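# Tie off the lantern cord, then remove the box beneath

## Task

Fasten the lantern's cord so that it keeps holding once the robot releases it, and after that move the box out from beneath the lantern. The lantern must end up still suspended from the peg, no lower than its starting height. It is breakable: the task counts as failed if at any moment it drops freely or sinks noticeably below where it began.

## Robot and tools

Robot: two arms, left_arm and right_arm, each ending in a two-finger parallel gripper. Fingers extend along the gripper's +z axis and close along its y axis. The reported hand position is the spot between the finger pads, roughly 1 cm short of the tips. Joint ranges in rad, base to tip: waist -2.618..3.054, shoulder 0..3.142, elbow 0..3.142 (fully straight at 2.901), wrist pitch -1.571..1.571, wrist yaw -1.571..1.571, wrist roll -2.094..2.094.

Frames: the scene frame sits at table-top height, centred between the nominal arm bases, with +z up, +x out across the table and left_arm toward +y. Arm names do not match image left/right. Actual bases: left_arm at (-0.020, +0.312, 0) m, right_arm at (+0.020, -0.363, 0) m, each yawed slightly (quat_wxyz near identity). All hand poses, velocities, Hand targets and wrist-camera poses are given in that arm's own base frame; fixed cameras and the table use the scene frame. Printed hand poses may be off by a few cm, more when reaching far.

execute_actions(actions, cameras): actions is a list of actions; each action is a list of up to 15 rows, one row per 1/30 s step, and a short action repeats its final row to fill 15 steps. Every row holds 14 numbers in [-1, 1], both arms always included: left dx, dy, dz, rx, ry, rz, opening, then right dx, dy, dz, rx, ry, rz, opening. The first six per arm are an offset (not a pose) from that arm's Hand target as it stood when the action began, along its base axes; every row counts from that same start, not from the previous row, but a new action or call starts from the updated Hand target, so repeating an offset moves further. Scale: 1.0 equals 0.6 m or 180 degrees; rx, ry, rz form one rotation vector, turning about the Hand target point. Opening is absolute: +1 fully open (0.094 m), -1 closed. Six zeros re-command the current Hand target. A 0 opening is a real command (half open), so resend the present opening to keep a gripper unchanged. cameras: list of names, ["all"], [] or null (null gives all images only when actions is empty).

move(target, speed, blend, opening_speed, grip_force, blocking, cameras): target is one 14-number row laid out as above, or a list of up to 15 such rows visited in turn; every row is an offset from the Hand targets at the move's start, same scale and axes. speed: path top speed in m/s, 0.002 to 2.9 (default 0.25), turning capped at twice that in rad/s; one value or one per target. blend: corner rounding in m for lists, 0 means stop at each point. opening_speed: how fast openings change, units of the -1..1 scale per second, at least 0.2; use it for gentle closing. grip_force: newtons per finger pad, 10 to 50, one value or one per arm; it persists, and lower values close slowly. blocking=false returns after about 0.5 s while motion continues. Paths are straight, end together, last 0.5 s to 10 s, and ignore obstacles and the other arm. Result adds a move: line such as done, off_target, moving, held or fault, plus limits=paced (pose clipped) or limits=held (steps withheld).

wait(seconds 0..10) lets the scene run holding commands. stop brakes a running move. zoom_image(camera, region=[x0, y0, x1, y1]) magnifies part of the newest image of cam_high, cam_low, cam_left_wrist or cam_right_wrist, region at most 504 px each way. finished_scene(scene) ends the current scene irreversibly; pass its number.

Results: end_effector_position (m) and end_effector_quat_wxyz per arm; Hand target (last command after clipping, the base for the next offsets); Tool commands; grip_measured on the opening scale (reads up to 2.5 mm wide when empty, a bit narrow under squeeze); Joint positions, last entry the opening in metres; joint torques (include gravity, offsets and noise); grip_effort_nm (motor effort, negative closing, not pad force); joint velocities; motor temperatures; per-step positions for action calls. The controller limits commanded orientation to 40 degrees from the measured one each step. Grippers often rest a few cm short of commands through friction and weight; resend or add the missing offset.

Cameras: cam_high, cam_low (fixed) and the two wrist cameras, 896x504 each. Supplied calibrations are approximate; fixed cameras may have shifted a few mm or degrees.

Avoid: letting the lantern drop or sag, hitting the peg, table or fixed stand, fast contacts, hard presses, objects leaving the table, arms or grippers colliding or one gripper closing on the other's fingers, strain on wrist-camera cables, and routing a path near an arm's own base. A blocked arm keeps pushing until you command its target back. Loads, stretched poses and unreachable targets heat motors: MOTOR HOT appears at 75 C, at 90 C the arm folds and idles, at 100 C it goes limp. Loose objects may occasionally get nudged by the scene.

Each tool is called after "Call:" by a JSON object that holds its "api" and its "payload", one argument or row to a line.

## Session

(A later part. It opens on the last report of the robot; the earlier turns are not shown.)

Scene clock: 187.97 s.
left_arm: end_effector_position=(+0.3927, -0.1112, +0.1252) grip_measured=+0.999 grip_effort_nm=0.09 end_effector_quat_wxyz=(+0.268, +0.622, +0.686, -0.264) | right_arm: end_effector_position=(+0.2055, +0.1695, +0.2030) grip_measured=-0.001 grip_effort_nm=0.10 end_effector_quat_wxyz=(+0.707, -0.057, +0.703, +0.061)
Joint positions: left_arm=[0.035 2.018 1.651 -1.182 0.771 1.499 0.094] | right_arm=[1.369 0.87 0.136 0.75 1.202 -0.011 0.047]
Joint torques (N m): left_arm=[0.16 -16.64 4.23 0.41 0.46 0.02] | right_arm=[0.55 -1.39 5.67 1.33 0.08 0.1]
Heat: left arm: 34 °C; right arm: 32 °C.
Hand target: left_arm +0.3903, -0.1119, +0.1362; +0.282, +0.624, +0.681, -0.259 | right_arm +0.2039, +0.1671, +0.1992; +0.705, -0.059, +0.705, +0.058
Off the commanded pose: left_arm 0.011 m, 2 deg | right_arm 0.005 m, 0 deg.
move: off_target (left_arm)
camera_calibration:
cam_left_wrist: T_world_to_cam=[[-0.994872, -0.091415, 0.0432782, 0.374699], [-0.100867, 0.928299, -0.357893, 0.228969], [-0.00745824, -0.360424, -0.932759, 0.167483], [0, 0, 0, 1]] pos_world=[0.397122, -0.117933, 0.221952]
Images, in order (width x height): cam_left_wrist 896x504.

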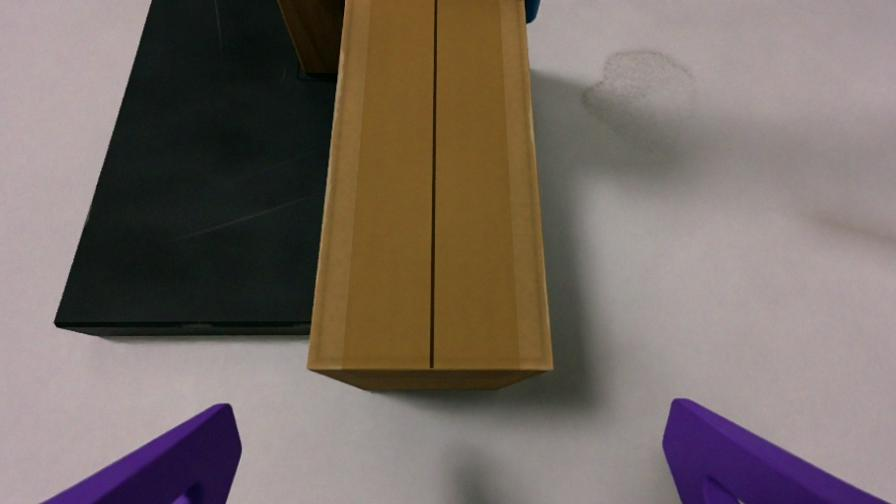

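Call:
{"api": "move", "payload": {
  "target": [
    [0.014,-0.04,-0.05,0,0,0,1,0,0,0,0,0,0,0],
    [0.018,-0.08,-0.12,0,0,0,1,0,0,0,0,0,0,0]
  ],
  "blend": [0.02,0],
  "speed": 0.08,
  "cameras": ["cam_left_wrist","cam_low"]
}}

Scene clock: 192.53 s.
left_arm: end_effector_position=(+0.4060, -0.1575, +0.0795) grip_measured=+0.999 grip_effort_nm=0.09 end_effector_quat_wxyz=(+0.296, +0.630, +0.676, -0.243) | right_arm: end_effector_position=(+0.2055, +0.1695, +0.2030) grip_measured=-0.001 grip_effort_nm=0.10 end_effector_quat_wxyz=(+0.707, -0.057, +0.703, +0.061)
Joint positions: left_arm=[-0.082 2.028 1.465 -0.798 0.764 1.334 0.094] | right_arm=[1.369 0.87 0.136 0.75 1.202 -0.011 0.047]
Joint torques (N m): left_arm=[-0.36 -10.36 4.38 0.8 0.39 -0.07] | right_arm=[0.57 -1.39 5.68 1.32 0.1 0.1]
Heat: left arm: 34 °C; right arm: 32 °C.
Hand target: left_arm +0.4011, -0.1599, +0.0642; +0.282, +0.624, +0.681, -0.259 | right_arm +0.2039, +0.1671, +0.1992; +0.705, -0.059, +0.705, +0.058
Off the commanded pose: left_arm 0.016 m, 3 deg | right_arm 0.005 m, 0 deg.
move: off_target (left_arm); blend cut to 0.0196 m at target 1
camera_calibration:
cam_left_wrist: T_world_to_cam=[[-0.995163, -0.0938913, -0.0288861, 0.391126], [-0.0764486, 0.924883, -0.372487, 0.247715], [0.0616895, -0.368477, -0.927588, 0.0785691], [0, 0, 0, 1]] pos_world=[0.403325, -0.163434, 0.176449]
Images, in order (width x height): cam_low 896x504, cam_left_wrist 896x504.

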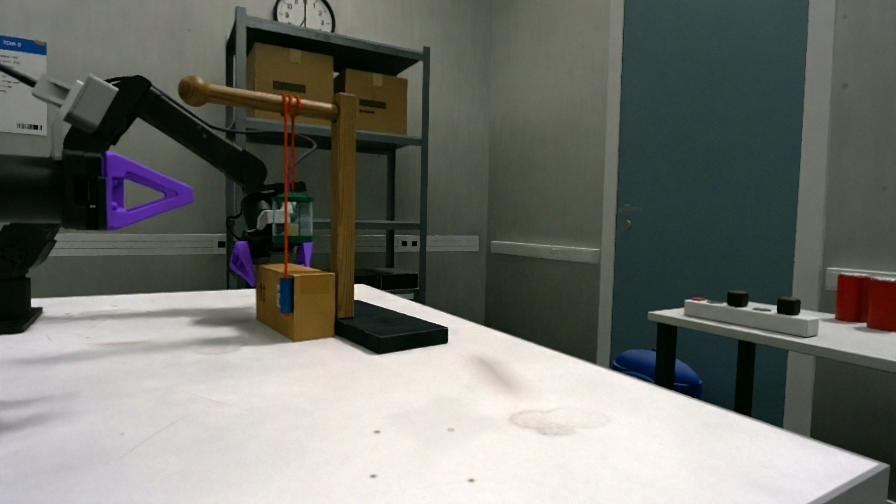

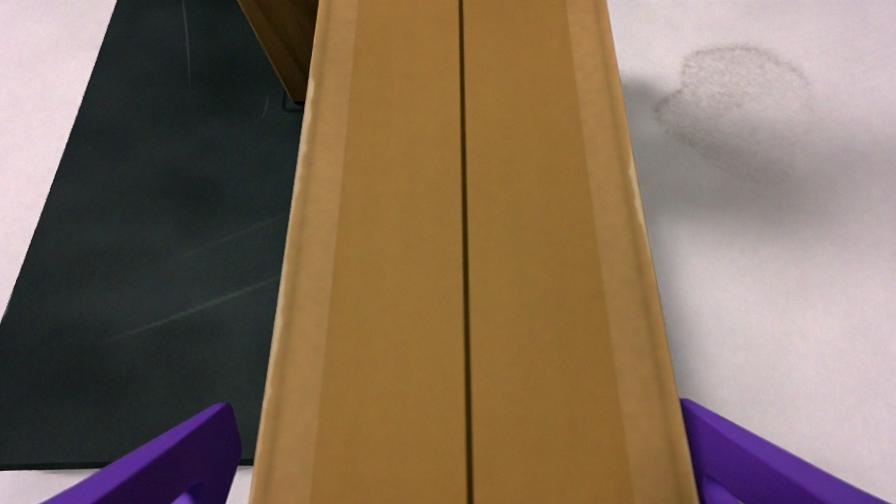

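Call:
{"api": "move", "payload": {
  "target": [-0.006,0,0,0,0,0,1,0,0,0,0,0,0,0],
  "speed": 0.04
}}

Call:
{"api": "move", "payload": {
  "target": [0,0,0,0,0,0,0.3,0,0,0,0,0,0,0],
  "opening_speed": 0.5,
  "grip_force": [15,50]
}}

Call:
{"api": "move", "payload": {
  "target": [
    [-0.013,0.16,0.015,0,0,0,0.3,0,0,0,0,0,0,0],
    [-0.05,0.36,0.015,0,0,0,0.3,0,0,0,0,0,0,0]
  ],
  "blend": [0.02,0],
  "speed": 0.08,
  "cameras": ["all"]
}}

Scene clock: 194.17 s.
left_arm: end_effector_position=(+0.4026, -0.1572, +0.0750) grip_measured=+0.999 grip_effort_nm=0.09 end_effector_quat_wxyz=(+0.292, +0.628, +0.678, -0.246) | right_arm: end_effector_position=(+0.2055, +0.1695, +0.2030) grip_measured=-0.001 grip_effort_nm=0.10 end_effector_quat_wxyz=(+0.707, -0.057, +0.703, +0.061)
Joint positions: left_arm=[-0.082 2.028 1.448 -0.791 0.764 1.333 0.094] | right_arm=[1.369 0.87 0.136 0.75 1.202 -0.011 0.047]
Joint torques (N m): left_arm=[-0.47 -11.41 4.22 0.78 0.39 -0.08] | right_arm=[0.55 -1.37 5.65 1.33 0.09 0.1]
Heat: left arm: 33 °C; right arm: 32 °C.
Hand target: left_arm +0.3975, -0.1599, +0.0643; +0.282, +0.624, +0.681, -0.259 | right_arm +0.2039, +0.1671, +0.1992; +0.705, -0.059, +0.705, +0.058
Off the commanded pose: left_arm 0.012 m, 2 deg | right_arm 0.005 m, 0 deg.
move: off_target (left_arm)

Scene clock: 197.40 s.
left_arm: end_effector_position=(+0.4030, -0.1571, +0.0750) grip_measured=+0.357 grip_effort_nm=-0.33 end_effector_quat_wxyz=(+0.293, +0.628, +0.678, -0.246) | right_arm: end_effector_position=(+0.2055, +0.1695, +0.2030) grip_measured=-0.001 grip_effort_nm=0.11 end_effector_quat_wxyz=(+0.707, -0.057, +0.703, +0.061)
Joint positions: left_arm=[-0.082 2.028 1.448 -0.789 0.764 1.331 0.064] | right_arm=[1.369 0.87 0.136 0.75 1.202 -0.011 0.047]
Joint torques (N m): left_arm=[-0.46 -11.37 4.22 0.77 0.4 -0.06] | right_arm=[0.54 -1.35 5.67 1.32 0.09 0.09]
Heat: left arm: 33 °C; right arm: 32 °C.
Hand target: left_arm +0.3975, -0.1599, +0.0643; +0.282, +0.624, +0.681, -0.259 | right_arm +0.2039, +0.1671, +0.1992; +0.705, -0.059, +0.705, +0.058
Off the commanded pose: left_arm 0.012 m, 2 deg | right_arm 0.005 m, 0 deg.
grip_force (N): 15, 50
move: off_target (left_arm)

Scene clock: 200.73 s.
left_arm: end_effector_position=(+0.3686, +0.0569, +0.0781) grip_measured=+0.355 grip_effort_nm=-0.37 end_effector_quat_wxyz=(+0.285, +0.628, +0.683, -0.242) | right_arm: end_effector_position=(+0.2055, +0.1695, +0.2030) grip_measured=-0.001 grip_effort_nm=0.10 end_effector_quat_wxyz=(+0.707, -0.057, +0.703, +0.061)
Joint positions: left_arm=[0.471 2.193 1.718 -1.414 0.71 2.077 0.064] | right_arm=[1.369 0.87 0.136 0.75 1.202 -0.011 0.047]
Joint torques (N m): left_arm=[0.09 -11.02 6.35 -0.56 0.35 0.12] | right_arm=[0.55 -1.39 5.65 1.32 0.09 0.09]
Heat: left arm: 33 °C; right arm: 32 °C.
Hand target: left_arm +0.3674, +0.0562, +0.0733; +0.282, +0.624, +0.681, -0.259 | right_arm +0.2039, +0.1671, +0.1992; +0.705, -0.059, +0.705, +0.058
Off the commanded pose: left_arm 0.005 m, 2 deg | right_arm 0.005 m, 0 deg.
grip_force (N): 15, 50
move: done
camera_calibration:
cam_left_wrist: T_world_to_cam=[[-0.994931, -0.0998458, -0.0119701, 0.372858], [-0.0891742, 0.93102, -0.353905, 0.0488986], [0.0464803, -0.351044, -0.935205, 0.163697], [0, 0, 0, 1]] pos_world=[0.36772, 0.0491674, 0.174859]
cam_right_wrist: T_world_to_cam=[[0.178631, -0.983859, 0.010634, 0.129164], [-0.401696, -0.08279, -0.912023, 0.321839], [0.898182, 0.158643, -0.410001, -0.0381455], [0, 0, 0, 1]] pos_world=[0.14047, 0.159776, 0.276511]

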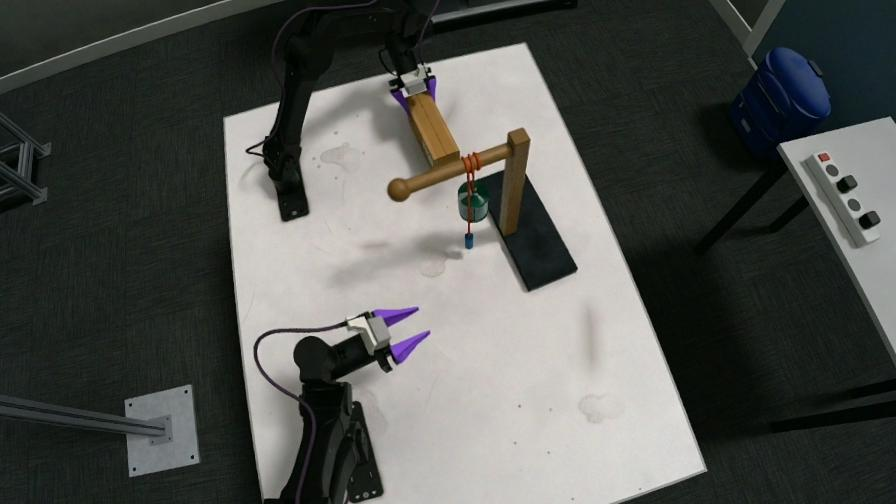

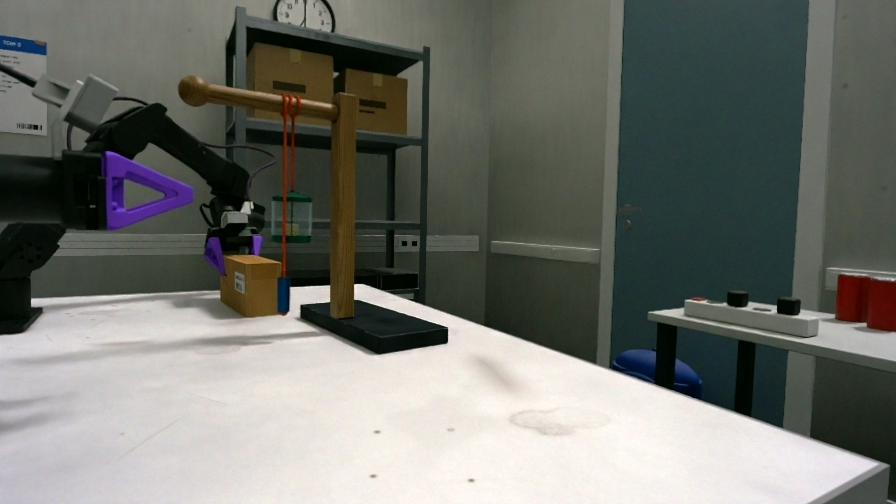

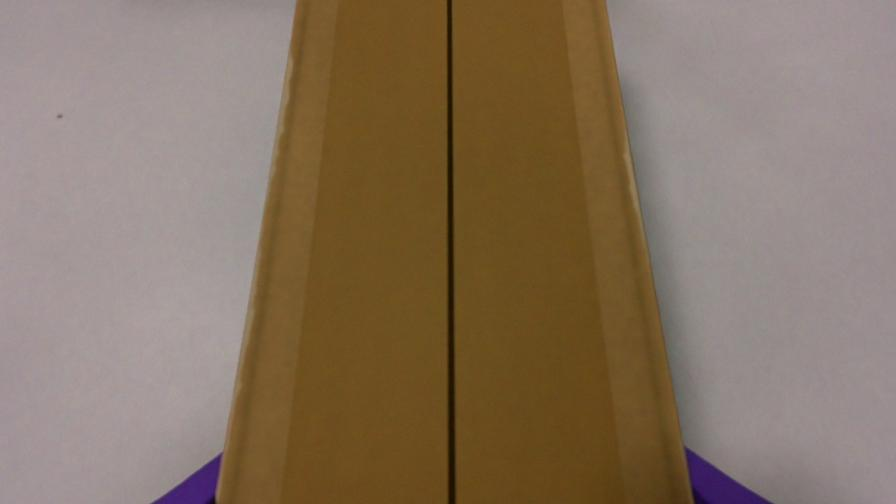

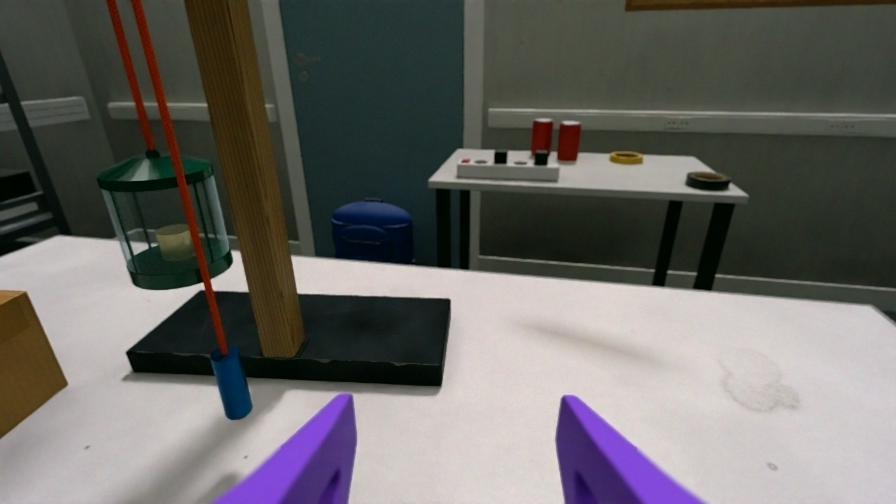

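Call:
{"api": "move", "payload": {
  "target": [0,0,0,0,0,0,0.9,0,0,0,0,0,0,0],
  "opening_speed": 1
}}

Call:
{"api": "move", "payload": {
  "target": [-0.01,0.06,0.13,0,0,0,0.9,0,0,0,0,0,0,0],
  "speed": 0.1,
  "cameras": ["cam_high","cam_low"]
}}

Call:
{"api": "wait", "payload": {
  "seconds": 2,
  "cameras": ["cam_low"]
}}

Scene clock: 202.63 s.
left_arm: end_effector_position=(+0.3662, +0.0559, +0.0788) grip_measured=+0.899 grip_effort_nm=0.09 end_effector_quat_wxyz=(+0.283, +0.628, +0.682, -0.247) | right_arm: end_effector_position=(+0.2055, +0.1695, +0.2030) grip_measured=-0.001 grip_effort_nm=0.11 end_effector_quat_wxyz=(+0.707, -0.057, +0.703, +0.061)
Joint positions: left_arm=[0.471 2.193 1.718 -1.427 0.709 2.082 0.089] | right_arm=[1.369 0.87 0.136 0.75 1.202 -0.011 0.047]
Joint torques (N m): left_arm=[0.06 -10.95 6.31 -0.47 0.36 0.06] | right_arm=[0.55 -1.37 5.65 1.31 0.08 0.1]
Heat: left arm: 33 °C; right arm: 32 °C.
Hand target: left_arm +0.3674, +0.0562, +0.0733; +0.282, +0.624, +0.681, -0.259 | right_arm +0.2039, +0.1671, +0.1992; +0.705, -0.059, +0.705, +0.058
Off the commanded pose: left_arm 0.006 m, 1 deg | right_arm 0.005 m, 0 deg.
grip_force (N): 15, 50
move: done

Scene clock: 203.97 s.
left_arm: end_effector_position=(+0.3616, +0.0917, +0.1389) grip_measured=+0.899 grip_effort_nm=0.09 end_effector_quat_wxyz=(+0.298, +0.613, +0.704, -0.199) | right_arm: end_effector_position=(+0.2055, +0.1695, +0.2030) grip_measured=-0.001 grip_effort_nm=0.10 end_effector_quat_wxyz=(+0.707, -0.057, +0.703, +0.061)
Joint positions: left_arm=[0.561 2.111 1.854 -1.57 0.696 2.086 0.089] | right_arm=[1.369 0.87 0.136 0.75 1.202 -0.011 0.047]
Joint torques (N m): left_arm=[0.31 -15.75 6.08 -0.33 0.38 -0.07] | right_arm=[0.55 -1.37 5.68 1.32 0.09 0.1]
Heat: left arm: 33 °C; right arm: 32 °C.
Hand target: left_arm +0.3615, +0.0921, +0.1513; +0.282, +0.624, +0.681, -0.259 | right_arm +0.2039, +0.1671, +0.1992; +0.705, -0.059, +0.705, +0.058
Off the commanded pose: left_arm 0.012 m, 8 deg | right_arm 0.005 m, 0 deg.
joint sent to its limit (left arm) — joint 4 (wrist pitch), lower limit. The joint targets are off in orientation, not in position.
grip_force (N): 15, 50
move: off_target (left_arm)
Images, in order (width x height): cam_high 896x504, cam_low 896x504.

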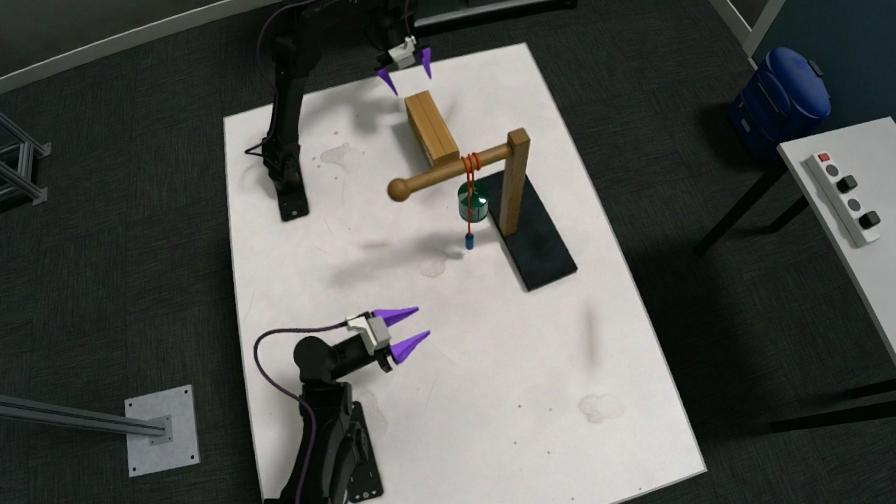

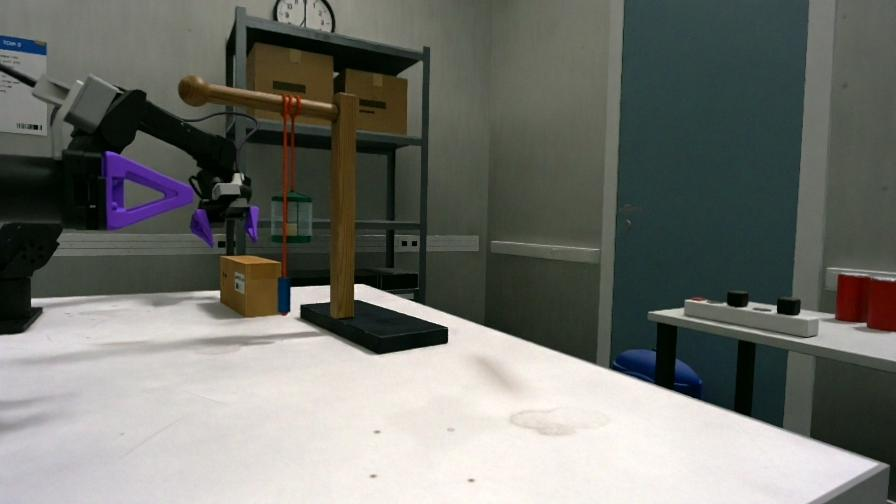

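Scene clock: 205.97 s.
left_arm: end_effector_position=(+0.3616, +0.0917, +0.1389) grip_measured=+0.899 grip_effort_nm=0.09 end_effector_quat_wxyz=(+0.298, +0.612, +0.704, -0.199) | right_arm: end_effector_position=(+0.2055, +0.1695, +0.2030) grip_measured=-0.001 grip_effort_nm=0.10 end_effector_quat_wxyz=(+0.707, -0.057, +0.703, +0.061)
Joint positions: left_arm=[0.561 2.111 1.854 -1.57 0.696 2.085 0.089] | right_arm=[1.369 0.87 0.136 0.75 1.202 -0.011 0.047]
Joint torques (N m): left_arm=[0.27 -15.64 6.05 -0.34 0.38 -0.08] | right_arm=[0.55 -1.42 5.65 1.32 0.09 0.09]
Heat: left arm: 33 °C; right arm: 32 °C.
Hand target: left_arm +0.3615, +0.0921, +0.1513; +0.282, +0.624, +0.681, -0.259 | right_arm +0.2039, +0.1671, +0.1992; +0.705, -0.059, +0.705, +0.058
Tool commands: left_gripper/opening=+0.9 right_gripper/opening=+0.0
Off the commanded pose: left_arm 0.012 m, 8 deg | right_arm 0.005 m, 0 deg.
grip_force (N): 15, 50
wait: 2.00 s; at rest by 0.17 s
Images, in order (width x height): cam_low 896x504.

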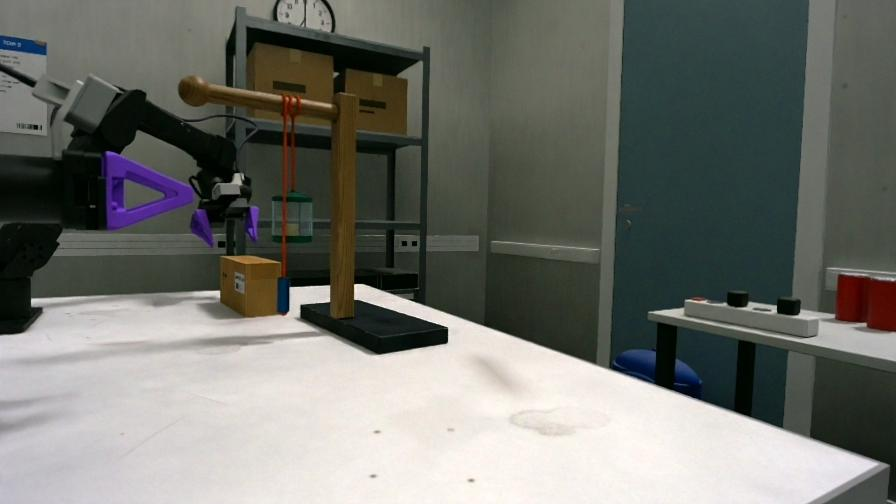

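Call:
{"api": "finished_scene", "payload": {
  "scene": 2
}}

The scene is finished: the task was done.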